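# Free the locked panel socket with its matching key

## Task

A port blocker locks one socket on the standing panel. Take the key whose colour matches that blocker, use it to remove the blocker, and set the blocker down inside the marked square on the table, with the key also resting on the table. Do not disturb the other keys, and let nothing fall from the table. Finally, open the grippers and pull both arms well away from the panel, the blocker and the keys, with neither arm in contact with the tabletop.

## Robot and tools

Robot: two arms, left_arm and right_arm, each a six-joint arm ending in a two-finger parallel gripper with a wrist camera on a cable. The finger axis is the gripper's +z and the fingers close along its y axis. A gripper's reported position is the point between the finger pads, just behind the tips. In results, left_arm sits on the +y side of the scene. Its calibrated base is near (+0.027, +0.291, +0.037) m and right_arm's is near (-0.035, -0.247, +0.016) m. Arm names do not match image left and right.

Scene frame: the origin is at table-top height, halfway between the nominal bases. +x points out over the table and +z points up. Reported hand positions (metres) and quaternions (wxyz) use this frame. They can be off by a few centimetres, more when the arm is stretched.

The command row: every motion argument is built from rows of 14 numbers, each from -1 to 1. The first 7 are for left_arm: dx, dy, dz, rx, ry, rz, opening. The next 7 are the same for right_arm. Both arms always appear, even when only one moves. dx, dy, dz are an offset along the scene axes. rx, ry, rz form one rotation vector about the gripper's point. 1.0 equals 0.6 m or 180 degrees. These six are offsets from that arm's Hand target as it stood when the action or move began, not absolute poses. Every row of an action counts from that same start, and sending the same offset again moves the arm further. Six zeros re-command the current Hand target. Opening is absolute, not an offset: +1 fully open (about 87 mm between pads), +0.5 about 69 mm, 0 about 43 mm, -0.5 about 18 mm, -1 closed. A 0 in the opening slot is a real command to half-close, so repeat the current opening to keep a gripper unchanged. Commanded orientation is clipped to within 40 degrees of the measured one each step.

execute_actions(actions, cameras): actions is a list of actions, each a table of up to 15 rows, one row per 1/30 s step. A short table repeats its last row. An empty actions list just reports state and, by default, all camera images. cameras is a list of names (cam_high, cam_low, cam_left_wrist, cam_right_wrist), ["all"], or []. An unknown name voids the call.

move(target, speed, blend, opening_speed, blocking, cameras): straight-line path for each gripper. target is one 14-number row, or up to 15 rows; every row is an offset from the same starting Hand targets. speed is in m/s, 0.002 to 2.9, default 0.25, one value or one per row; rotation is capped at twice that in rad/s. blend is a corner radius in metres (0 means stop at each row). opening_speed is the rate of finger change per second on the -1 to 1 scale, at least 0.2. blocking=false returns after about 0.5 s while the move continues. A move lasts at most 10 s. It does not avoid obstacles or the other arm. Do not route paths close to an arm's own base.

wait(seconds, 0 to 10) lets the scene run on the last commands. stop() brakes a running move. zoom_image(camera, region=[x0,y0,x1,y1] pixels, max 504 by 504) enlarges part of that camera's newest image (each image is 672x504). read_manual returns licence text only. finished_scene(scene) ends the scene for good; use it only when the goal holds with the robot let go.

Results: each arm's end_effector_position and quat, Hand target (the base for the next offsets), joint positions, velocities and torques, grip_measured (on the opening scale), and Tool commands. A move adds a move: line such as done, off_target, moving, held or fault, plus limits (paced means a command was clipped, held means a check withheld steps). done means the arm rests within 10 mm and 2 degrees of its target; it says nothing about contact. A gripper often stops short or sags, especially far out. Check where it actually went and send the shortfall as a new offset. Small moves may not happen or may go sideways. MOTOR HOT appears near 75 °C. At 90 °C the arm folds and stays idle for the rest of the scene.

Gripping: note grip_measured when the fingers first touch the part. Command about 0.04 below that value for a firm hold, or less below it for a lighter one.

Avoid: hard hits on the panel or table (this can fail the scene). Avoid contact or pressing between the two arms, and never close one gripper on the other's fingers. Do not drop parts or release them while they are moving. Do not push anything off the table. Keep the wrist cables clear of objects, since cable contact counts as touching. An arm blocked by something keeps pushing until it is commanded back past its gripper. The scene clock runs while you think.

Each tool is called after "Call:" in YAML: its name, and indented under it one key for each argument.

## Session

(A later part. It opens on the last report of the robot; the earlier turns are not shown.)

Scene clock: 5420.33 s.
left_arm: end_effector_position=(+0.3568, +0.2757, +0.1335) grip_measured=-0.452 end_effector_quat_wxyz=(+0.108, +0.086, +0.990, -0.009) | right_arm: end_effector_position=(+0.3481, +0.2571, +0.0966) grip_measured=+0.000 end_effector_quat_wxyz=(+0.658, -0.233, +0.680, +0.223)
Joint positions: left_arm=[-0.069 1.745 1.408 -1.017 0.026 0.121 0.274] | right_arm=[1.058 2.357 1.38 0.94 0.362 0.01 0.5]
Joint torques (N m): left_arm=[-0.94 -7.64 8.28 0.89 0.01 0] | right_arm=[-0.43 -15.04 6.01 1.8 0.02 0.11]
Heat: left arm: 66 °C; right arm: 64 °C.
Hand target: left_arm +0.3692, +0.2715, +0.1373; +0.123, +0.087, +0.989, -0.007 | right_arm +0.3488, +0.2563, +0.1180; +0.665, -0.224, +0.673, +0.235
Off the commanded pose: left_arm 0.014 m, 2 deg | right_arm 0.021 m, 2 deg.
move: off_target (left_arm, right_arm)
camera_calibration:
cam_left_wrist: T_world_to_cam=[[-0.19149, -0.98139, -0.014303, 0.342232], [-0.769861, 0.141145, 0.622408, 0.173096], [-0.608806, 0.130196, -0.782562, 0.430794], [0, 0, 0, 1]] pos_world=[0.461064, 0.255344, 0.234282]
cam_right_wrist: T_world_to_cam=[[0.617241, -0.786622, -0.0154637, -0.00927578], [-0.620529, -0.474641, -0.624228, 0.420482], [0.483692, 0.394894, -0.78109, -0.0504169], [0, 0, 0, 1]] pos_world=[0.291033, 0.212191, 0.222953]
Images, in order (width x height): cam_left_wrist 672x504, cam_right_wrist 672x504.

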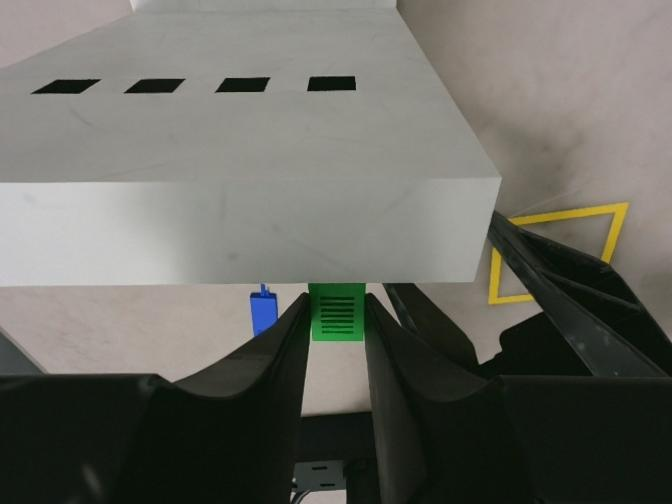

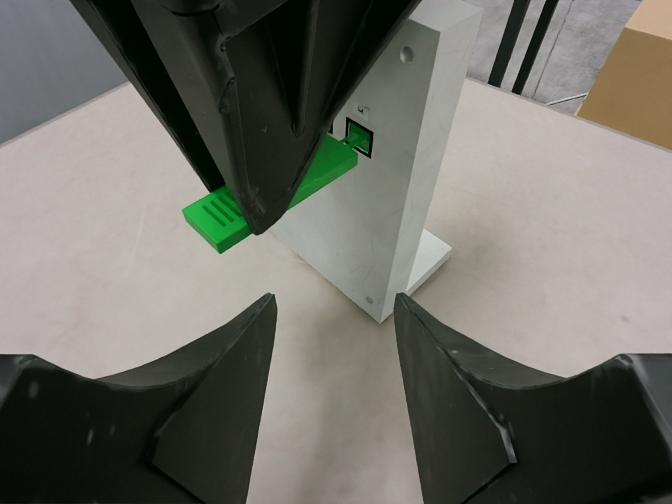

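Call:
move:
  target:
    - [-0.0328,0.0058,0,0,0,0,-0.62,0,0,0,0,0,0,0]
    - [-0.064,0.035,0.0003,0,0,0,-0.62,0,0,0,0,0,0,0]
    - [-0.0385,0.0068,0.0003,0,0,0,-0.62,0,0,0,0,0,0,0]
    - [-0.0057,0.0015,0.0003,0,0,0,-0.62,0,0,0,0,0,0,0]
  speed: [0.05,0.07,0.06,0.05]
  blend: [0.006,0,0.006,0]
  cameras: ["cam_right_wrist","cam_left_wrist"]

Call:
zoom_image:
  camera: "cam_right_wrist"
  region: [350, 126, 374, 146]

Call:
zoom_image:
  camera: "cam_left_wrist"
  region: [280, 60, 400, 150]

Scene clock: 5439.00 s.
left_arm: end_effector_position=(+0.3564, +0.2763, +0.1342) grip_measured=-0.452 end_effector_quat_wxyz=(+0.114, +0.086, +0.990, -0.008) | right_arm: end_effector_position=(+0.3481, +0.2571, +0.0966) grip_measured=+0.000 end_effector_quat_wxyz=(+0.658, -0.233, +0.680, +0.223)
Joint positions: left_arm=[-0.067 1.732 1.395 -1.006 0.026 0.123 0.274] | right_arm=[1.058 2.357 1.38 0.94 0.362 0.01 0.5]
Joint torques (N m): left_arm=[-0.9 -7.6 8.25 0.78 0.02 -0.04] | right_arm=[-0.54 -14.87 6.08 1.8 0 0.16]
Heat: left arm: 64 °C; right arm: 64 °C.
Hand target: left_arm +0.3657, +0.2724, +0.1376; +0.123, +0.087, +0.989, -0.007 | right_arm +0.3488, +0.2563, +0.1180; +0.665, -0.224, +0.673, +0.235
Off the commanded pose: left_arm 0.011 m, 1 deg | right_arm 0.021 m, 2 deg.
move: off_target (left_arm, right_arm)
camera_calibration:
cam_left_wrist: T_world_to_cam=[[-0.191611, -0.981334, -0.0164156, 0.343098], [-0.776952, 0.141442, 0.613465, 0.175949], [-0.599692, 0.130301, -0.789551, 0.428731], [0, 0, 0, 1]] pos_world=[0.459552, 0.255943, 0.236199]
cam_right_wrist: T_world_to_cam=[[0.617241, -0.786622, -0.0154637, -0.00927578], [-0.620529, -0.474641, -0.624228, 0.420482], [0.483692, 0.394894, -0.78109, -0.0504169], [0, 0, 0, 1]] pos_world=[0.291033, 0.212191, 0.222953]
Images, in order (width x height): cam_left_wrist 672x504, cam_right_wrist 672x504.

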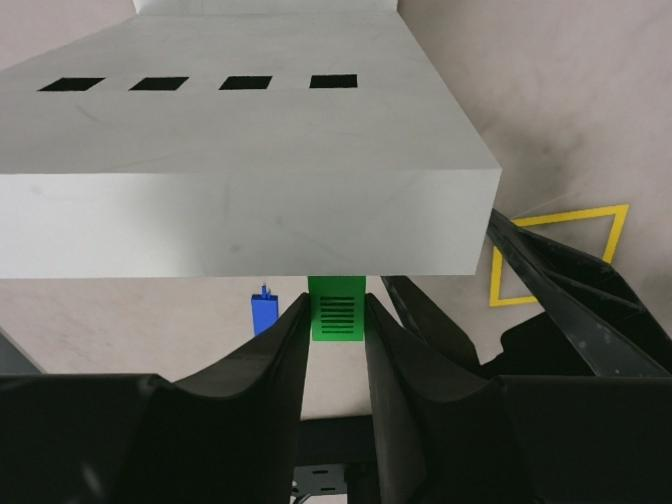

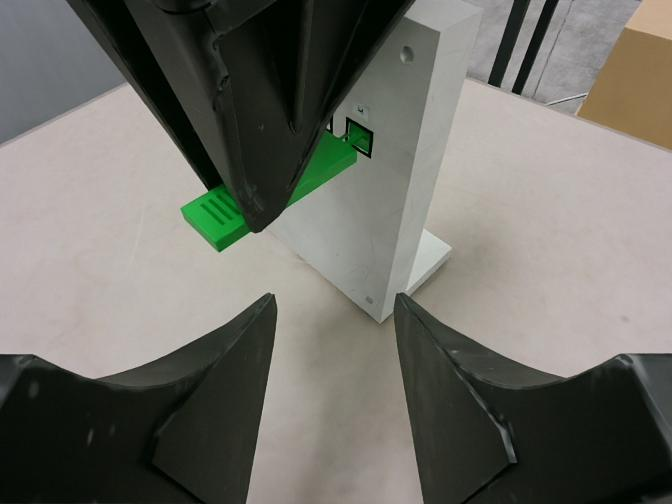

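Scaled by 21.000.

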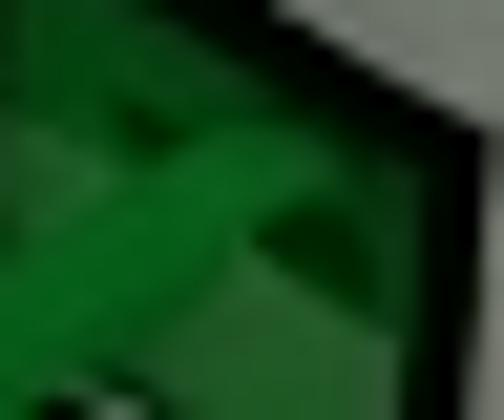

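Scaled by 4.200.

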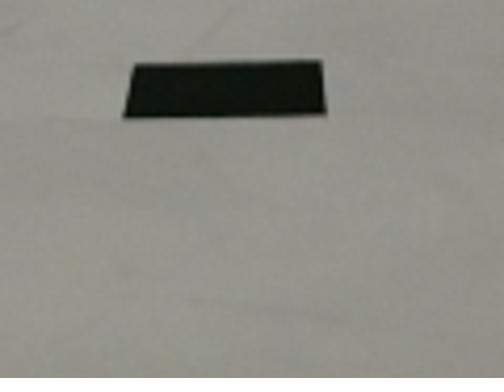

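Call:
move:
  target: [-0.0003,-0.0018,0,0,0,0,-0.62,0,0,0,0,0,0,0]
  speed: 0.02
  cameras: ["cam_left_wrist"]

Call:
zoom_image:
  camera: "cam_left_wrist"
  region: [280, 60, 400, 150]

Scene clock: 5453.10 s.
left_arm: end_effector_position=(+0.3564, +0.2750, +0.1342) grip_measured=-0.452 end_effector_quat_wxyz=(+0.114, +0.086, +0.990, -0.009) | right_arm: end_effector_position=(+0.3481, +0.2571, +0.0966) grip_measured=+0.000 end_effector_quat_wxyz=(+0.658, -0.233, +0.680, +0.223)
Joint positions: left_arm=[-0.071 1.732 1.395 -1.006 0.026 0.12 0.274] | right_arm=[1.058 2.357 1.38 0.94 0.362 0.01 0.5]
Joint torques (N m): left_arm=[-0.84 -7.6 8.02 0.82 0.03 0.06] | right_arm=[-0.54 -14.86 5.86 1.77 -0.01 0.18]
Heat: left arm: 64 °C; right arm: 64 °C.
Hand target: left_arm +0.3655, +0.2713, +0.1376; +0.123, +0.087, +0.988, -0.007 | right_arm +0.3488, +0.2563, +0.1180; +0.665, -0.224, +0.673, +0.235
Off the commanded pose: left_arm 0.010 m, 1 deg | right_arm 0.021 m, 2 deg.
move: off_target (right_arm)
camera_calibration:
cam_left_wrist: T_world_to_cam=[[-0.192486, -0.981173, -0.0157396, 0.341906], [-0.776745, 0.142541, 0.613473, 0.175692], [-0.59968, 0.130311, -0.789559, 0.428847], [0, 0, 0, 1]] pos_world=[0.459451, 0.254543, 0.2362]
Images, in order (width x height): cam_left_wrist 672x504.

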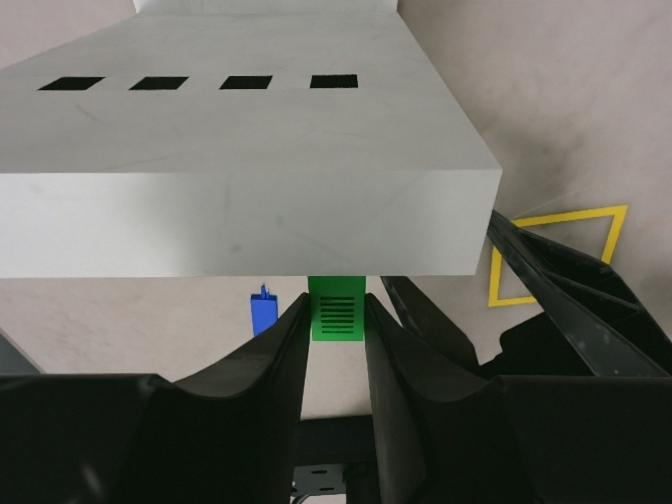

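Scaled by 4.200.

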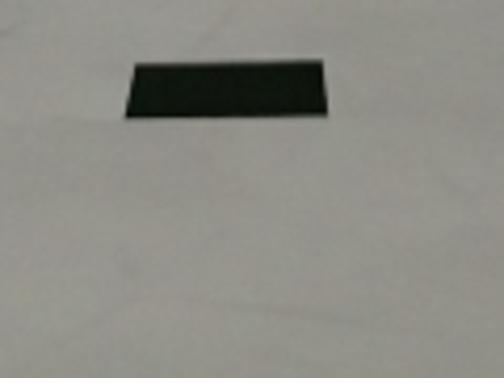

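Call:
move:
  target: [-0.0002,-0.001,0,0,0,0,-0.62,0,0,0,0,0,0,0]
  speed: 0.02
  cameras: ["cam_left_wrist"]

Call:
zoom_image:
  camera: "cam_left_wrist"
  region: [280, 60, 400, 150]

Scene clock: 5459.33 s.
left_arm: end_effector_position=(+0.3562, +0.2738, +0.1342) grip_measured=-0.452 end_effector_quat_wxyz=(+0.114, +0.087, +0.990, -0.009) | right_arm: end_effector_position=(+0.3481, +0.2571, +0.0966) grip_measured=+0.000 end_effector_quat_wxyz=(+0.658, -0.233, +0.680, +0.223)
Joint positions: left_arm=[-0.074 1.732 1.395 -1.006 0.026 0.118 0.274] | right_arm=[1.058 2.357 1.38 0.94 0.362 0.01 0.5]
Joint torques (N m): left_arm=[-0.76 -7.69 8.02 0.82 0.03 0.01] | right_arm=[-0.54 -14.98 5.9 1.8 0.02 0.16]
Heat: left arm: 64 °C; right arm: 64 °C.
Hand target: left_arm +0.3654, +0.2707, +0.1376; +0.123, +0.087, +0.988, -0.007 | right_arm +0.3488, +0.2563, +0.1180; +0.665, -0.224, +0.673, +0.235
Off the commanded pose: left_arm 0.010 m, 1 deg | right_arm 0.021 m, 2 deg.
move: off_target (right_arm)
camera_calibration:
cam_left_wrist: T_world_to_cam=[[-0.194045, -0.980874, -0.0152288, 0.34111], [-0.776234, 0.144032, 0.613772, 0.175038], [-0.59984, 0.130921, -0.789336, 0.428763], [0, 0, 0, 1]] pos_world=[0.45925, 0.253241, 0.236199]
Images, in order (width x height): cam_left_wrist 672x504.

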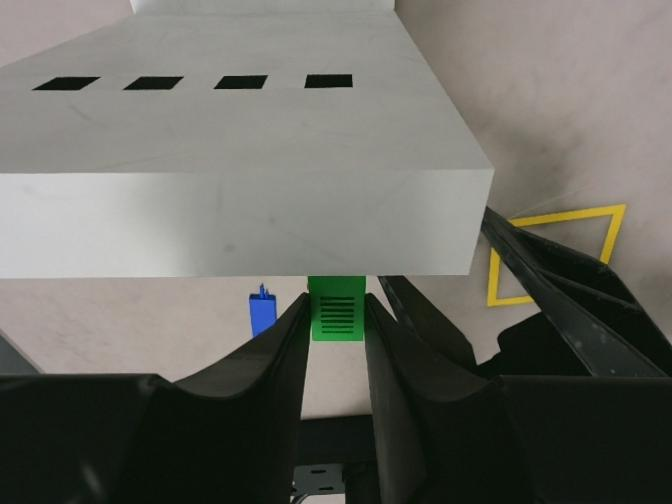

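Scaled by 4.200.

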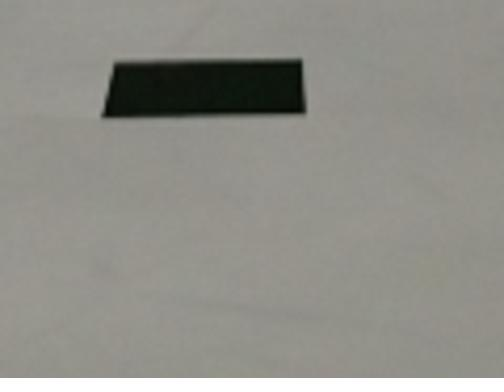

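Call:
move:
  target:
    - [-0.0328,0.0058,0,0,0,0,-0.62,0,0,0,0,0,0,0]
    - [-0.058,0.035,-0.0005,0,0,0,-0.62,0,0,0,0,0,0,0]
    - [-0.037,0.01,-0.0005,0,0,0,-0.62,0,0,0,0,0,0,0]
    - [-0.009,0.0038,-0.0005,0,0,0,-0.62,0,0,0,0,0,0,0]
  speed: [0.05,0.07,0.06,0.05]
  blend: [0.006,0,0.006,0]
  cameras: ["cam_left_wrist"]

Call:
zoom_image:
  camera: "cam_left_wrist"
  region: [280, 30, 400, 120]

Scene clock: 5503.27 s.
left_arm: end_effector_position=(+0.3500, +0.2762, +0.1336) grip_measured=-0.452 end_effector_quat_wxyz=(+0.112, +0.087, +0.990, -0.009) | right_arm: end_effector_position=(+0.3481, +0.2571, +0.0966) grip_measured=+0.000 end_effector_quat_wxyz=(+0.658, -0.233, +0.680, +0.223)
Joint positions: left_arm=[-0.069 1.712 1.369 -1.004 0.026 0.124 0.274] | right_arm=[1.058 2.357 1.38 0.94 0.362 0.01 0.5]
Joint torques (N m): left_arm=[-0.69 -7.53 8.1 0.81 0.01 -0.01] | right_arm=[-0.61 -14.91 5.72 1.87 0.01 0.14]
Heat: left arm: 64 °C; right arm: 64 °C.
Hand target: left_arm +0.3600, +0.2731, +0.1372; +0.123, +0.087, +0.989, -0.007 | right_arm +0.3488, +0.2563, +0.1180; +0.665, -0.224, +0.673, +0.235
Off the commanded pose: left_arm 0.011 m, 1 deg | right_arm 0.021 m, 2 deg.
move: off_target (left_arm, right_arm)
camera_calibration:
cam_left_wrist: T_world_to_cam=[[-0.194239, -0.980821, -0.0161789, 0.342522], [-0.774474, 0.143211, 0.616182, 0.169669], [-0.602047, 0.132217, -0.787438, 0.424414], [0, 0, 0, 1]] pos_world=[0.453453, 0.255539, 0.235194]
Images, in order (width x height): cam_left_wrist 672x504.

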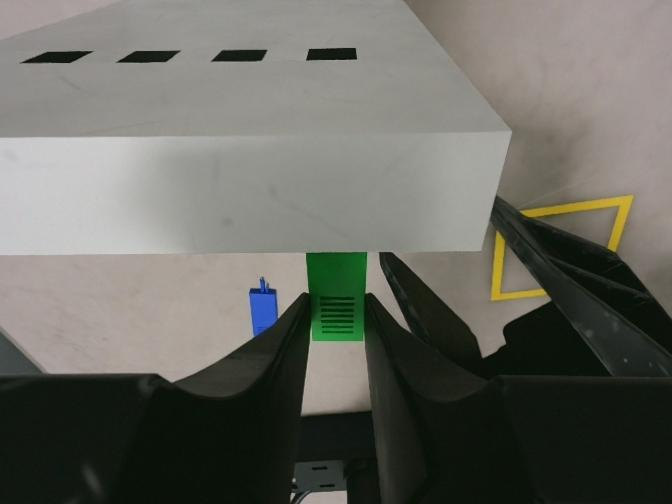

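Scaled by 4.200.

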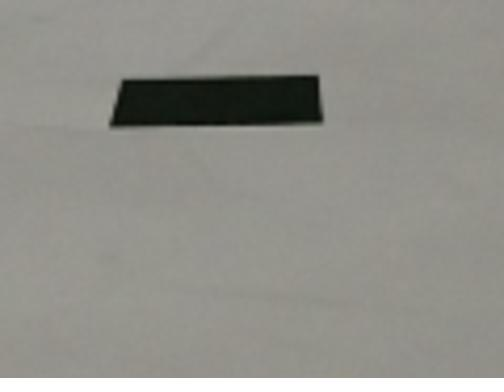

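Call:
move:
  target:
    - [0,0.0115,0,0,0,0,-0.62,0,0,0,0,0,0,0]
    - [0,-0.0052,0,0,0,0,-0.62,0,0,0,0,0,0,0]
    - [0,0.009,0,0,0,0,-0.62,0,0,0,0,0,0,0]
    - [0,-0.0027,0,0,0,0,-0.62,0,0,0,0,0,0,0]
    - [0,0.0065,0,0,0,0,-0.62,0,0,0,0,0,0,0]
    - [0,-0.0002,0,0,0,0,-0.62,0,0,0,0,0,0,0]
    - [0,0.0048,0,0,0,0,-0.62,0,0,0,0,0,0,0]
    - [0,0.0015,0,0,0,0,-0.62,0,0,0,0,0,0,0]
    - [0,0.0032,0,0,0,0,-0.62,0,0,0,0,0,0,0]
  speed: 0.08
  blend: [0.001,0.001,0.001,0.001,0.001,0.001,0.001,0.0005,0]
  cameras: ["cam_left_wrist"]

Call:
zoom_image:
  camera: "cam_left_wrist"
  region: [280, 30, 400, 120]

Scene clock: 5531.50 s.
left_arm: end_effector_position=(+0.3500, +0.2752, +0.1336) grip_measured=-0.452 end_effector_quat_wxyz=(+0.112, +0.087, +0.990, -0.009) | right_arm: end_effector_position=(+0.3481, +0.2571, +0.0966) grip_measured=+0.000 end_effector_quat_wxyz=(+0.658, -0.233, +0.680, +0.223)
Joint positions: left_arm=[-0.071 1.712 1.369 -1.004 0.026 0.121 0.274] | right_arm=[1.058 2.357 1.38 0.94 0.362 0.01 0.5]
Joint torques (N m): left_arm=[-0.01 -7.53 8.21 0.8 0.02 0.1] | right_arm=[-0.54 -14.84 5.81 1.79 -0.02 0.12]
Heat: left arm: 63 °C; right arm: 64 °C.
Hand target: left_arm +0.3600, +0.2749, +0.1372; +0.123, +0.087, +0.989, -0.007 | right_arm +0.3488, +0.2563, +0.1180; +0.665, -0.224, +0.673, +0.235
Off the commanded pose: left_arm 0.011 m, 1 deg | right_arm 0.021 m, 2 deg.
move: off_target (left_arm, right_arm)
camera_calibration:
cam_left_wrist: T_world_to_cam=[[-0.193988, -0.980882, -0.0154876, 0.341359], [-0.774446, 0.143432, 0.616165, 0.169655], [-0.602164, 0.131523, -0.787464, 0.424709], [0, 0, 0, 1]] pos_world=[0.453353, 0.25464, 0.235194]
Images, in order (width x height): cam_left_wrist 672x504.

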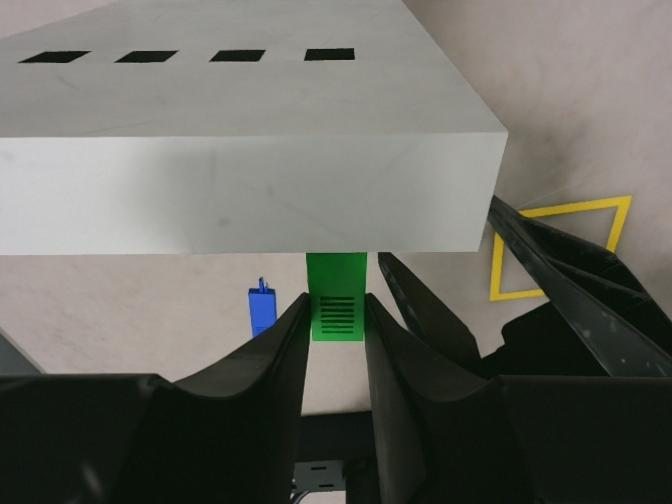

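Scaled by 4.200.

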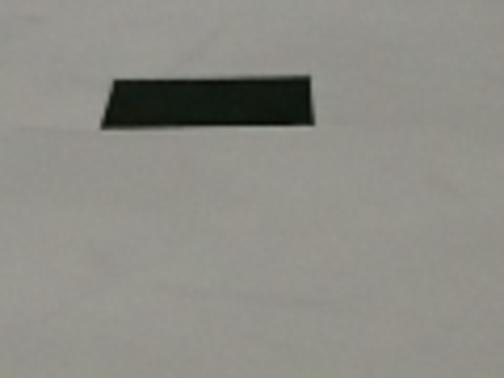

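Call:
move:
  target:
    - [0,0.0066,0,0,0,0,-0.62,0,0,0,0,0,0,0]
    - [0,-0.0101,0,0,0,0,-0.62,0,0,0,0,0,0,0]
    - [0,0.0041,0,0,0,0,-0.62,0,0,0,0,0,0,0]
    - [0,-0.0076,0,0,0,0,-0.62,0,0,0,0,0,0,0]
    - [0,0.0016,0,0,0,0,-0.62,0,0,0,0,0,0,0]
    - [0,-0.0051,0,0,0,0,-0.62,0,0,0,0,0,0,0]
    - [0,-0.0001,0,0,0,0,-0.62,0,0,0,0,0,0,0]
    - [0,-0.0034,0,0,0,0,-0.62,0,0,0,0,0,0,0]
    - [0,-0.00175,0,0,0,0,-0.62,0,0,0,0,0,0,0]
  speed: 0.08
  blend: [0.001,0.001,0.001,0.001,0.001,0.001,0.001,0.0005,0]
  cameras: ["cam_left_wrist"]

Call:
zoom_image:
  camera: "cam_left_wrist"
  region: [280, 30, 400, 120]

Scene clock: 5545.03 s.
left_arm: end_effector_position=(+0.3499, +0.2742, +0.1336) grip_measured=-0.452 end_effector_quat_wxyz=(+0.112, +0.087, +0.990, -0.009) | right_arm: end_effector_position=(+0.3481, +0.2571, +0.0966) grip_measured=+0.000 end_effector_quat_wxyz=(+0.658, -0.233, +0.680, +0.223)
Joint positions: left_arm=[-0.074 1.712 1.369 -1.004 0.026 0.118 0.274] | right_arm=[1.058 2.357 1.38 0.94 0.362 0.01 0.5]
Joint torques (N m): left_arm=[-0.06 -7.46 8.06 0.81 0.02 0.1] | right_arm=[-0.36 -14.84 5.87 1.89 -0.04 0.11]
Heat: left arm: 62 °C; right arm: 64 °C.
Hand target: left_arm +0.3600, +0.2738, +0.1372; +0.123, +0.087, +0.989, -0.007 | right_arm +0.3488, +0.2563, +0.1180; +0.665, -0.224, +0.673, +0.235
Off the commanded pose: left_arm 0.011 m, 1 deg | right_arm 0.021 m, 2 deg.
move: off_target (left_arm, right_arm)
camera_calibration:
cam_left_wrist: T_world_to_cam=[[-0.193722, -0.980945, -0.0148072, 0.340213], [-0.774422, 0.143636, 0.616148, 0.169726], [-0.602281, 0.130828, -0.787491, 0.425063], [0, 0, 0, 1]] pos_world=[0.453353, 0.253741, 0.235195]
Images, in order (width x height): cam_left_wrist 672x504.

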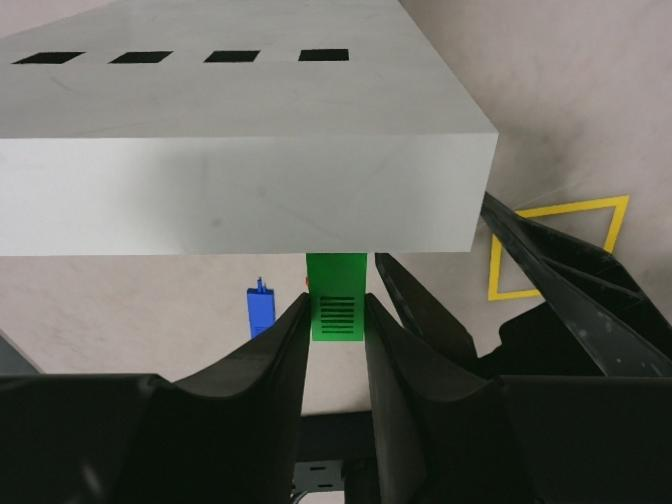

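Scaled by 4.200.

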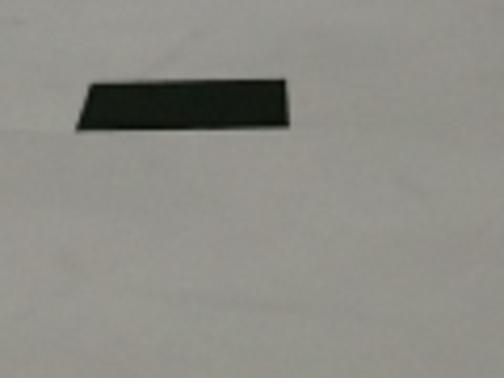

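Call:
move:
  target:
    - [0,0.0085,0,0,0,0,-0.62,0,0,0,0,0,0,0]
    - [0,-0.0055,0,0,0,0,-0.62,0,0,0,0,0,0,0]
    - [0,0.006,0,0,0,0,-0.62,0,0,0,0,0,0,0]
    - [0,-0.003,0,0,0,0,-0.62,0,0,0,0,0,0,0]
    - [0,0.0032,0,0,0,0,-0.62,0,0,0,0,0,0,0]
    - [0,-0.0012,0,0,0,0,-0.62,0,0,0,0,0,0,0]
    - [0,0.0018,0,0,0,0,-0.62,0,0,0,0,0,0,0]
    - [0,-0.0002,0,0,0,0,-0.62,0,0,0,0,0,0,0]
    - [0,0.0007,0,0,0,0,-0.62,0,0,0,0,0,0,0]
  speed: 0.06
  blend: [0.001,0.001,0.001,0.001,0.0005,0.0005,0.0005,0.0003,0]
  cameras: ["cam_left_wrist"]

Call:
zoom_image:
  camera: "cam_left_wrist"
  region: [280, 30, 400, 120]

Scene clock: 5567.47 s.
left_arm: end_effector_position=(+0.3499, +0.2743, +0.1336) grip_measured=-0.452 end_effector_quat_wxyz=(+0.112, +0.087, +0.990, -0.009) | right_arm: end_effector_position=(+0.3481, +0.2571, +0.0966) grip_measured=+0.000 end_effector_quat_wxyz=(+0.658, -0.233, +0.680, +0.223)
Joint positions: left_arm=[-0.074 1.712 1.369 -1.004 0.026 0.119 0.274] | right_arm=[1.058 2.357 1.38 0.94 0.362 0.01 0.5]
Joint torques (N m): left_arm=[-0.06 -7.49 8.13 0.82 0.05 0.08] | right_arm=[-0.92 -14.89 5.85 1.88 0 0.14]
Heat: left arm: 62 °C; right arm: 64 °C.
Hand target: left_arm +0.3600, +0.2743, +0.1372; +0.123, +0.087, +0.989, -0.007 | right_arm +0.3488, +0.2563, +0.1180; +0.665, -0.224, +0.673, +0.235
Off the commanded pose: left_arm 0.011 m, 1 deg | right_arm 0.021 m, 2 deg.
move: off_target (left_arm, right_arm)
camera_calibration:
cam_left_wrist: T_world_to_cam=[[-0.194404, -0.980806, -0.0150403, 0.340423], [-0.774341, 0.144032, 0.616158, 0.169523], [-0.602166, 0.13143, -0.787479, 0.424808], [0, 0, 0, 1]] pos_world=[0.453253, 0.25364, 0.235195]
Images, in order (width x height): cam_left_wrist 672x504.

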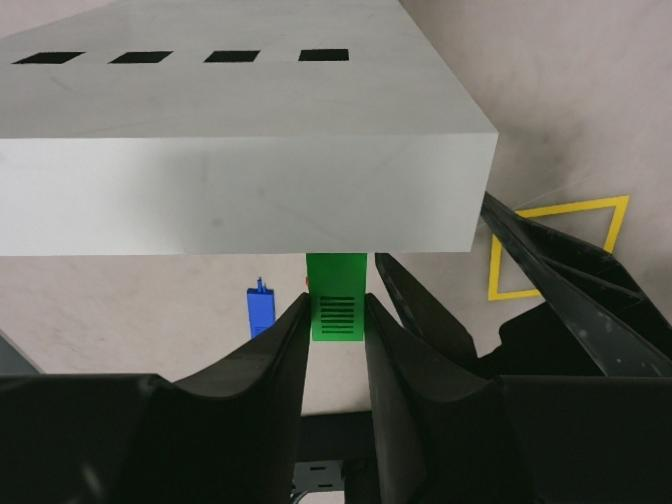

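Scaled by 4.200.

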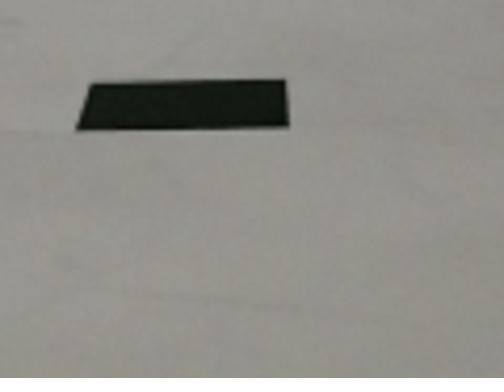

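Call:
move:
  target:
    - [0,0.0110,0,0,0,0,-0.62,0,0,0,0,0,0,0]
    - [0,-0.0073,0,0,0,0,-0.62,0,0,0,0,0,0,0]
    - [0,0.0085,0,0,0,0,-0.62,0,0,0,0,0,0,0]
    - [0,-0.005,0,0,0,0,-0.62,0,0,0,0,0,0,0]
    - [0,0.006,0,0,0,0,-0.62,0,0,0,0,0,0,0]
    - [0,-0.002,0,0,0,0,-0.62,0,0,0,0,0,0,0]
    - [0,0.0035,0,0,0,0,-0.62,0,0,0,0,0,0,0]
    - [0,0.0005,0,0,0,0,-0.62,0,0,0,0,0,0,0]
    - [0,0.0013,0,0,0,0,-0.62,0,0,0,0,0,0,0]
  speed: 0.08
  blend: [0.001,0.001,0.001,0.001,0.0005,0.0005,0.0005,0.0003,0]
  cameras: ["cam_left_wrist"]

Call:
zoom_image:
  camera: "cam_left_wrist"
  region: [280, 30, 400, 120]

Scene clock: 5587.17 s.
left_arm: end_effector_position=(+0.3500, +0.2752, +0.1336) grip_measured=-0.452 end_effector_quat_wxyz=(+0.112, +0.087, +0.990, -0.009) | right_arm: end_effector_position=(+0.3481, +0.2571, +0.0966) grip_measured=+0.000 end_effector_quat_wxyz=(+0.658, -0.233, +0.680, +0.223)
Joint positions: left_arm=[-0.071 1.712 1.369 -1.004 0.026 0.121 0.274] | right_arm=[1.058 2.357 1.38 0.94 0.362 0.01 0.5]
Joint torques (N m): left_arm=[-0.08 -7.53 8.09 0.81 0.03 0.11] | right_arm=[-0.53 -14.9 6.16 1.82 0 0.15]
Heat: left arm: 62 °C; right arm: 64 °C.
Hand target: left_arm +0.3600, +0.2750, +0.1372; +0.123, +0.087, +0.988, -0.007 | right_arm +0.3488, +0.2563, +0.1180; +0.665, -0.224, +0.673, +0.235
Off the commanded pose: left_arm 0.011 m, 1 deg | right_arm 0.021 m, 2 deg.
move: off_target (left_arm, right_arm); blend cut to 0.0002 m at target 8
camera_calibration:
cam_left_wrist: T_world_to_cam=[[-0.193557, -0.980968, -0.0154286, 0.341173], [-0.774483, 0.143124, 0.616191, 0.169745], [-0.602255, 0.131217, -0.787446, 0.424824], [0, 0, 0, 1]] pos_world=[0.453353, 0.254641, 0.235194]
Images, in order (width x height): cam_left_wrist 672x504.

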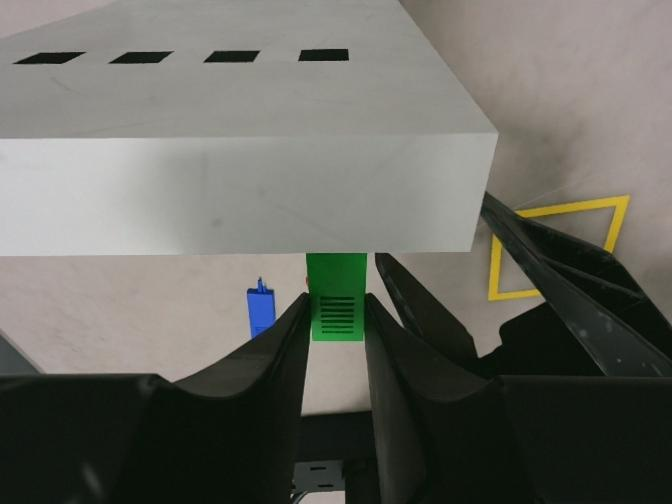

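Scaled by 4.200.

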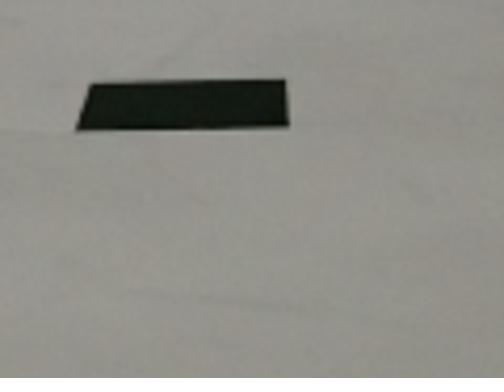

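Call:
move:
  target:
    - [0,0.0110,0,0,0,0,-0.62,0,0,0,0,0,0,0]
    - [0,-0.0073,0,0,0,0,-0.62,0,0,0,0,0,0,0]
    - [0,0.0085,0,0,0,0,-0.62,0,0,0,0,0,0,0]
    - [0,-0.005,0,0,0,0,-0.62,0,0,0,0,0,0,0]
    - [0,0.006,0,0,0,0,-0.62,0,0,0,0,0,0,0]
    - [0,-0.002,0,0,0,0,-0.62,0,0,0,0,0,0,0]
    - [0,0.0035,0,0,0,0,-0.62,0,0,0,0,0,0,0]
    - [0,0.0005,0,0,0,0,-0.62,0,0,0,0,0,0,0]
    - [0,0.0013,0,0,0,0,-0.62,0,0,0,0,0,0,0]
  speed: 0.08
  blend: [0.001,0.001,0.001,0.001,0.0005,0.0005,0.0005,0.0002,0]
  cameras: ["cam_left_wrist"]

Call:
zoom_image:
  camera: "cam_left_wrist"
  region: [280, 30, 400, 120]

Scene clock: 5606.53 s.
left_arm: end_effector_position=(+0.3500, +0.2758, +0.1336) grip_measured=-0.452 end_effector_quat_wxyz=(+0.112, +0.087, +0.990, -0.009) | right_arm: end_effector_position=(+0.3481, +0.2571, +0.0966) grip_measured=+0.000 end_effector_quat_wxyz=(+0.658, -0.233, +0.680, +0.223)
Joint positions: left_arm=[-0.07 1.712 1.369 -1.004 0.026 0.123 0.274] | right_arm=[1.058 2.357 1.38 0.94 0.362 0.01 0.5]
Joint torques (N m): left_arm=[-0.01 -7.64 8.14 0.84 0.07 0.1] | right_arm=[-0.43 -14.84 6.31 1.88 0.04 0.14]
Heat: left arm: 62 °C; right arm: 64 °C.
Hand target: left_arm +0.3600, +0.2758, +0.1372; +0.123, +0.087, +0.989, -0.007 | right_arm +0.3488, +0.2563, +0.1180; +0.665, -0.224, +0.673, +0.235
Off the commanded pose: left_arm 0.011 m, 1 deg | right_arm 0.021 m, 2 deg.
move: off_target (left_arm, right_arm)
camera_calibration:
cam_left_wrist: T_world_to_cam=[[-0.193918, -0.980889, -0.0159115, 0.34192], [-0.77448, 0.143116, 0.616197, 0.169672], [-0.602144, 0.131815, -0.787431, 0.424551], [0, 0, 0, 1]] pos_world=[0.453353, 0.25514, 0.235194]
Images, in order (width x height): cam_left_wrist 672x504.

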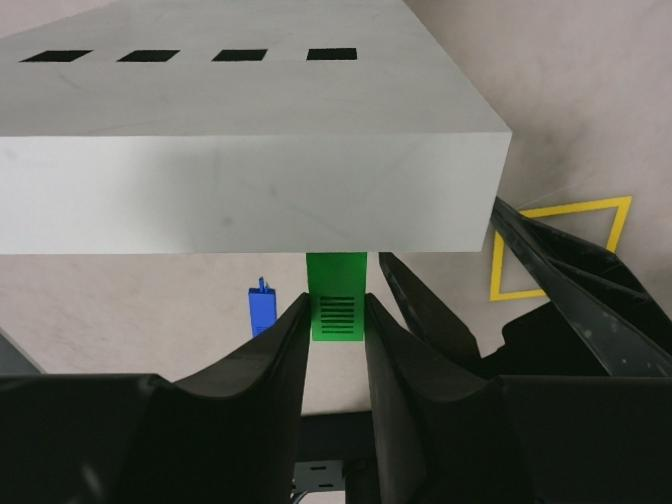

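Scaled by 4.200.

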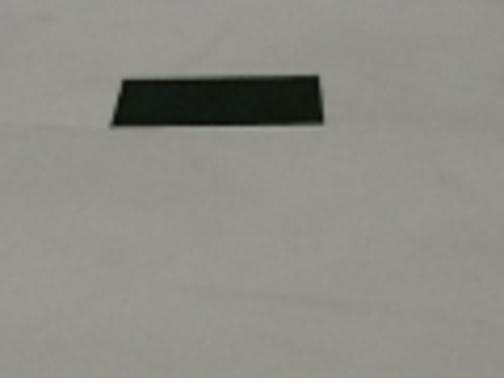

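Call:
move:
  target:
    - [-0.0328,0.0058,0.0003,0,0,0,-0.62,0,0,0,0,0,0,0]
    - [-0.0488,0.0272,0.0003,0,0,0,-0.62,0,0,0,0,0,0,0]
    - [-0.0233,-0.001,0.0003,0,0,0,-0.62,0,0,0,0,0,0,0]
    - [0.0095,-0.0063,0.0003,0,0,0,-0.62,0,0,0,0,0,0,0]
  speed: [0.05,0.07,0.06,0.05]
  blend: [0.006,0,0.006,0]
  cameras: ["cam_right_wrist","cam_left_wrist"]

Call:
zoom_image:
  camera: "cam_right_wrist"
  region: [350, 126, 374, 146]

Call:
zoom_image:
  camera: "cam_left_wrist"
  region: [280, 60, 400, 150]

Scene clock: 5634.50 s.
left_arm: end_effector_position=(+0.3567, +0.2761, +0.1340) grip_measured=-0.452 end_effector_quat_wxyz=(+0.114, +0.086, +0.990, -0.008) | right_arm: end_effector_position=(+0.3481, +0.2571, +0.0966) grip_measured=+0.000 end_effector_quat_wxyz=(+0.658, -0.233, +0.680, +0.223)
Joint positions: left_arm=[-0.068 1.732 1.394 -1.004 0.025 0.122 0.274] | right_arm=[1.058 2.357 1.38 0.94 0.362 0.01 0.5]
Joint torques (N m): left_arm=[-0.76 -7.65 8.18 0.81 0.02 0] | right_arm=[-0.64 -14.78 5.87 1.8 0.01 0.13]
Heat: left arm: 62 °C; right arm: 64 °C.
Hand target: left_arm +0.3658, +0.2721, +0.1374; +0.124, +0.087, +0.988, -0.007 | right_arm +0.3488, +0.2563, +0.1180; +0.665, -0.224, +0.673, +0.235
Off the commanded pose: left_arm 0.010 m, 1 deg | right_arm 0.021 m, 2 deg.
move: off_target (right_arm)
camera_calibration:
cam_left_wrist: T_world_to_cam=[[-0.191572, -0.981335, -0.016771, 0.342986], [-0.77763, 0.141336, 0.61263, 0.17665], [-0.598825, 0.130405, -0.790192, 0.428465], [0, 0, 0, 1]] pos_world=[0.459651, 0.255743, 0.2361]
cam_right_wrist: T_world_to_cam=[[0.617241, -0.786622, -0.0154637, -0.00927578], [-0.620529, -0.474641, -0.624228, 0.420482], [0.483692, 0.394894, -0.78109, -0.0504169], [0, 0, 0, 1]] pos_world=[0.291033, 0.212191, 0.222953]
Images, in order (width x height): cam_left_wrist 672x504, cam_right_wrist 672x504.

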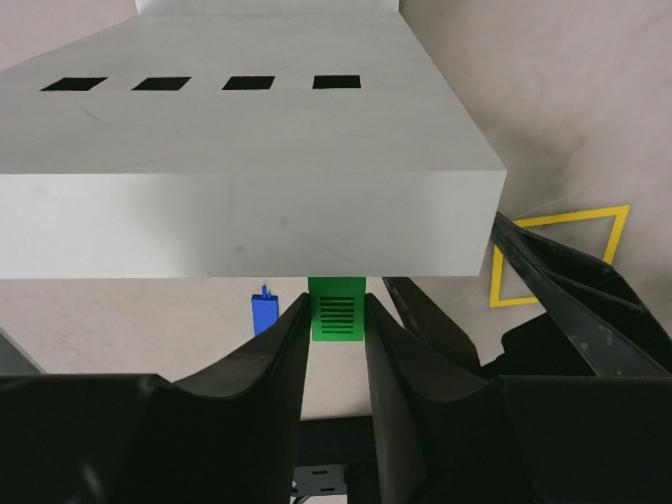

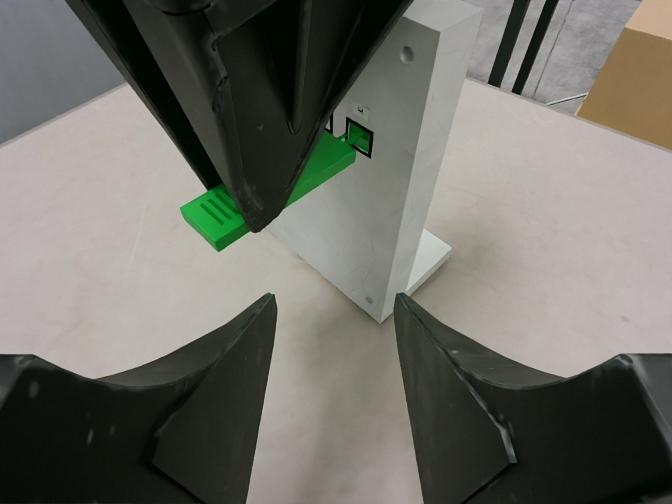

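Scaled by 21.000.

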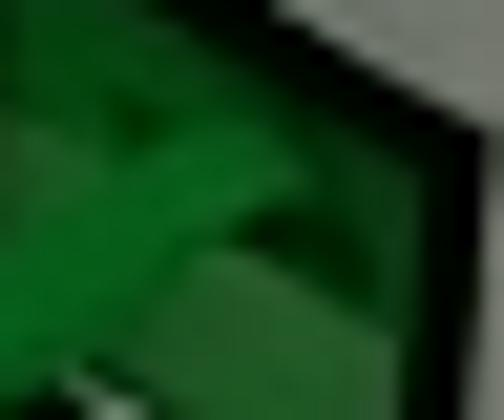

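Scaled by 4.200.

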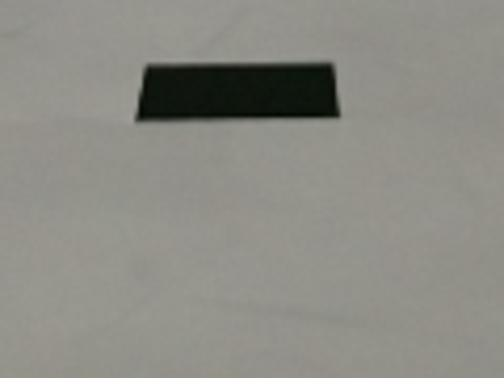

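Call:
move:
  target: [-0.0004,-0.0027,0,0,0,0,-0.62,0,0,0,0,0,0,0]
  speed: 0.02
  cameras: ["cam_left_wrist"]

Call:
zoom_image:
  camera: "cam_left_wrist"
  region: [280, 60, 400, 150]

Scene clock: 5646.93 s.
left_arm: end_effector_position=(+0.3562, +0.2739, +0.1339) grip_measured=-0.452 end_effector_quat_wxyz=(+0.114, +0.087, +0.990, -0.009) | right_arm: end_effector_position=(+0.3481, +0.2571, +0.0966) grip_measured=+0.000 end_effector_quat_wxyz=(+0.658, -0.233, +0.680, +0.223)
Joint positions: left_arm=[-0.074 1.732 1.394 -1.005 0.025 0.117 0.274] | right_arm=[1.058 2.357 1.38 0.94 0.362 0.01 0.5]
Joint torques (N m): left_arm=[-0.69 -7.66 8.21 0.77 0.02 0.01] | right_arm=[-0.58 -14.53 6.17 1.85 0.06 0.09]
Heat: left arm: 65 °C; right arm: 64 °C.
Hand target: left_arm +0.3655, +0.2705, +0.1374; +0.123, +0.087, +0.989, -0.007 | right_arm +0.3488, +0.2563, +0.1180; +0.665, -0.224, +0.673, +0.235
Off the commanded pose: left_arm 0.011 m, 1 deg | right_arm 0.021 m, 2 deg.
move: off_target (left_arm, right_arm)
camera_calibration:
cam_left_wrist: T_world_to_cam=[[-0.192811, -0.981115, -0.0154204, 0.340941], [-0.776446, 0.142943, 0.613758, 0.175557], [-0.599962, 0.130313, -0.789344, 0.428699], [0, 0, 0, 1]] pos_world=[0.459251, 0.253542, 0.235899]
Images, in order (width x height): cam_left_wrist 672x504.

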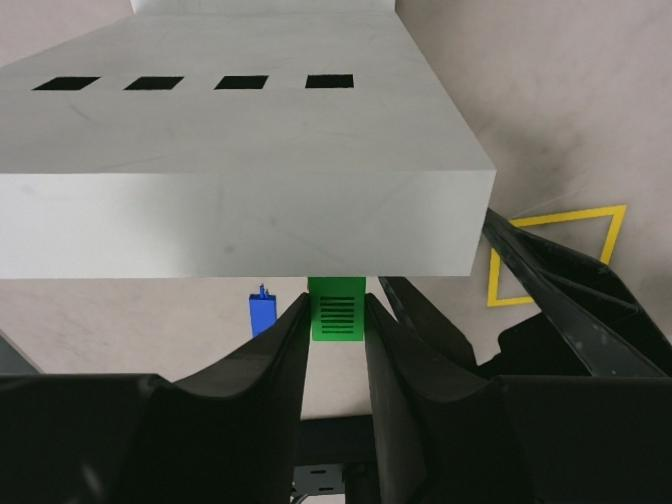

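Scaled by 4.200.

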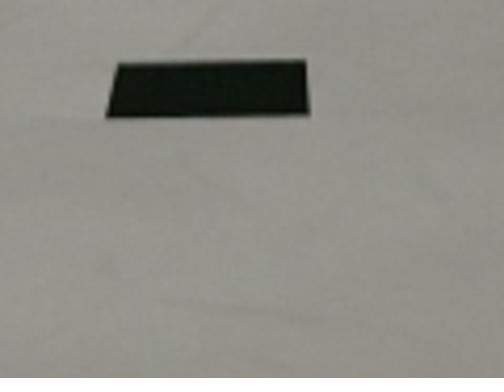

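Call:
move:
  target: [0.0075,-0.0005,0,0,0,0,-0.62,0,0,0,0,0,0,0]
  speed: 0.005
  cameras: ["cam_right_wrist","cam_left_wrist"]

Call:
zoom_image:
  camera: "cam_right_wrist"
  region: [350, 126, 374, 146]

Call:
zoom_image:
  camera: "cam_left_wrist"
  region: [280, 60, 400, 150]

Scene clock: 5658.60 s.
left_arm: end_effector_position=(+0.3565, +0.2739, +0.1343) grip_measured=-0.452 end_effector_quat_wxyz=(+0.107, +0.086, +0.990, -0.009) | right_arm: end_effector_position=(+0.3481, +0.2571, +0.0966) grip_measured=+0.000 end_effector_quat_wxyz=(+0.658, -0.233, +0.680, +0.223)
Joint positions: left_arm=[-0.074 1.747 1.413 -1.024 0.025 0.117 0.274] | right_arm=[1.058 2.357 1.38 0.94 0.362 0.01 0.5]
Joint torques (N m): left_arm=[-0.81 -7.53 8.24 0.92 0 0.02] | right_arm=[-0.62 -14.91 5.87 1.84 -0.01 0.13]
Heat: left arm: 66 °C; right arm: 64 °C.
Hand target: left_arm +0.3700, +0.2702, +0.1374; +0.123, +0.087, +0.989, -0.007 | right_arm +0.3488, +0.2563, +0.1180; +0.665, -0.224, +0.673, +0.235
Off the commanded pose: left_arm 0.014 m, 2 deg | right_arm 0.021 m, 2 deg.
move: off_target (left_arm, right_arm)
camera_calibration:
cam_left_wrist: T_world_to_cam=[[-0.192651, -0.981176, -0.0134212, 0.340628], [-0.768007, 0.142254, 0.624443, 0.171366], [-0.610779, 0.130607, -0.780955, 0.431798], [0, 0, 0, 1]] pos_world=[0.460965, 0.253442, 0.234779]
cam_right_wrist: T_world_to_cam=[[0.617241, -0.786622, -0.0154637, -0.00927578], [-0.620529, -0.474641, -0.624228, 0.420482], [0.483692, 0.394894, -0.78109, -0.0504169], [0, 0, 0, 1]] pos_world=[0.291033, 0.212191, 0.222953]
Images, in order (width x height): cam_left_wrist 672x504, cam_right_wrist 672x504.

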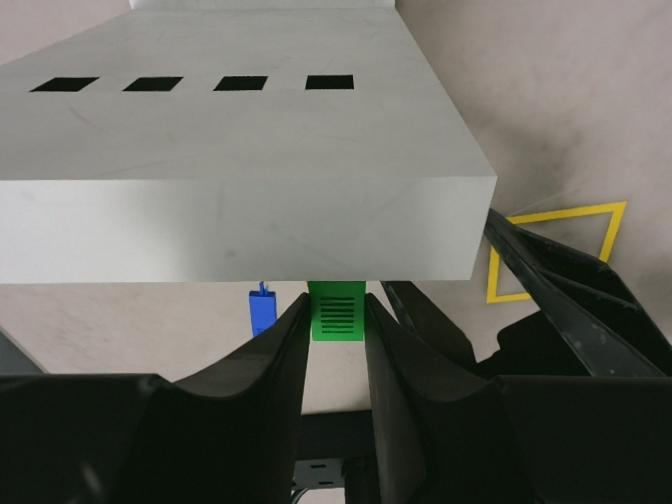

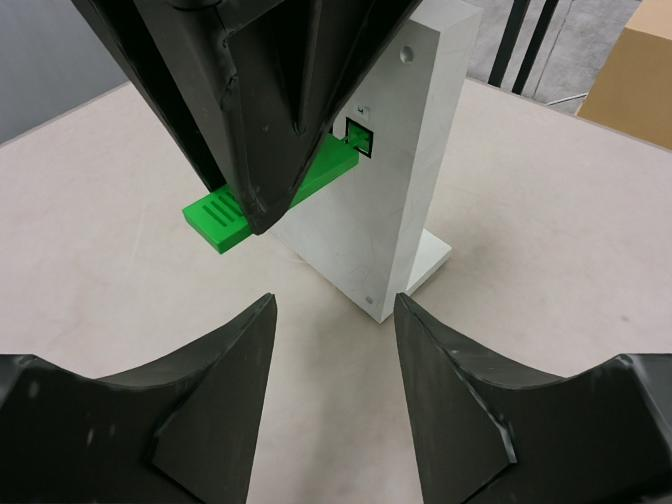

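Scaled by 21.000.

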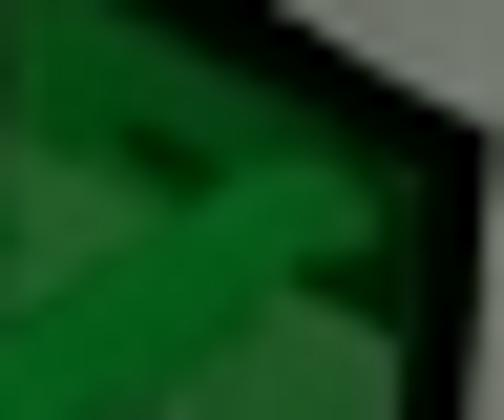

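Scaled by 4.200.

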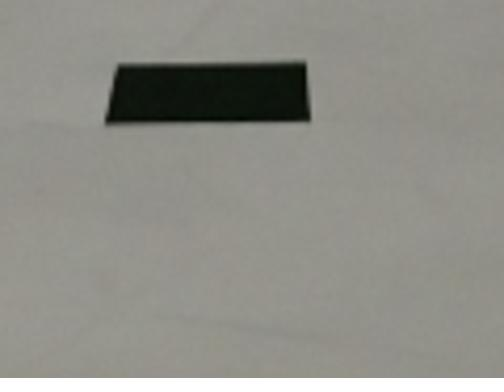

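Call:
execute_actions:
  actions: []
  cameras: ["cam_left_wrist","cam_right_wrist"]

Call:
zoom_image:
  camera: "cam_right_wrist"
  region: [350, 126, 374, 146]

Call:
zoom_image:
  camera: "cam_left_wrist"
  region: [280, 60, 400, 150]

Scene clock: 5710.77 s.
left_arm: end_effector_position=(+0.3565, +0.2739, +0.1343) grip_measured=-0.452 end_effector_quat_wxyz=(+0.107, +0.086, +0.990, -0.009) | right_arm: end_effector_position=(+0.3481, +0.2571, +0.0966) grip_measured=+0.000 end_effector_quat_wxyz=(+0.658, -0.233, +0.680, +0.223)
Joint positions: left_arm=[-0.074 1.747 1.413 -1.024 0.025 0.117 0.274] | right_arm=[1.058 2.357 1.38 0.94 0.362 0.01 0.5]
Joint velocities: within noise
Joint torques (N m): left_arm=[-0.91 -7.57 8.16 0.94 -0.01 0.02] | right_arm=[-0.62 -14.99 5.89 1.82 0.01 0.21]
Heat: left arm: 63 °C; right arm: 64 °C.
Hand target: left_arm +0.3700, +0.2702, +0.1374; +0.123, +0.087, +0.989, -0.007 | right_arm +0.3488, +0.2563, +0.1180; +0.665, -0.224, +0.673, +0.235
Tool commands: left_gripper/opening=-0.62 right_gripper/opening=+0.0
Off the commanded pose: left_arm 0.014 m, 2 deg | right_arm 0.021 m, 2 deg.
camera_calibration:
cam_left_wrist: T_world_to_cam=[[-0.192651, -0.981176, -0.0134212, 0.340628], [-0.768007, 0.142254, 0.624443, 0.171366], [-0.610779, 0.130607, -0.780955, 0.431798], [0, 0, 0, 1]] pos_world=[0.460965, 0.253442, 0.234779]
cam_right_wrist: T_world_to_cam=[[0.617241, -0.786622, -0.0154637, -0.00927578], [-0.620529, -0.474641, -0.624228, 0.420482], [0.483692, 0.394894, -0.78109, -0.0504169], [0, 0, 0, 1]] pos_world=[0.291033, 0.212191, 0.222953]
Images, in order (width x height): cam_left_wrist 672x504, cam_right_wrist 672x504.

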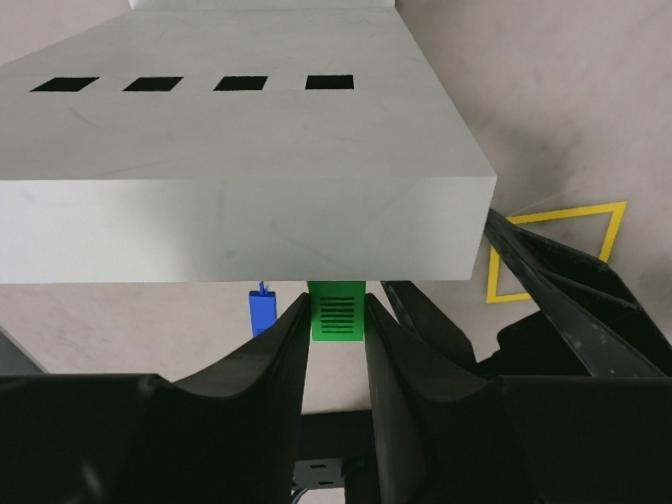

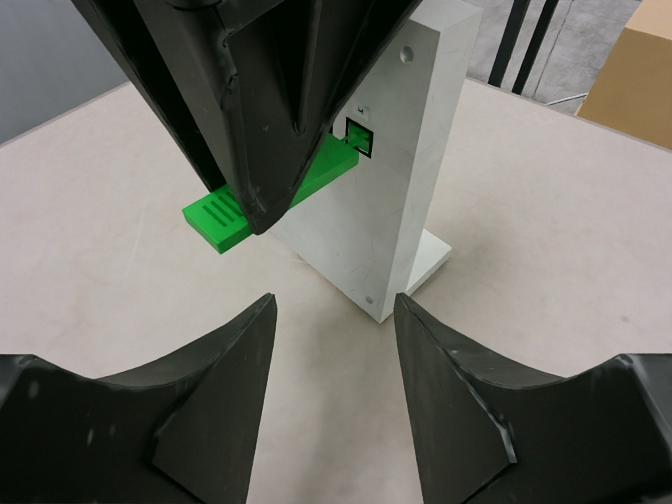

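Scaled by 21.000.

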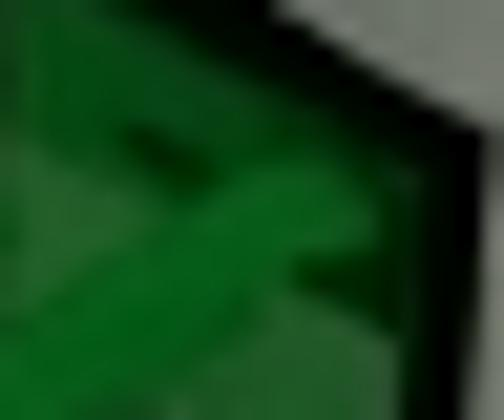

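Scaled by 4.200.

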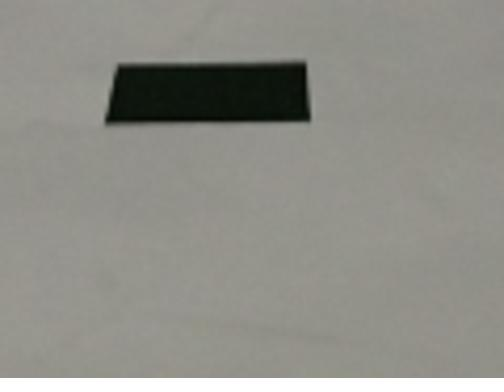

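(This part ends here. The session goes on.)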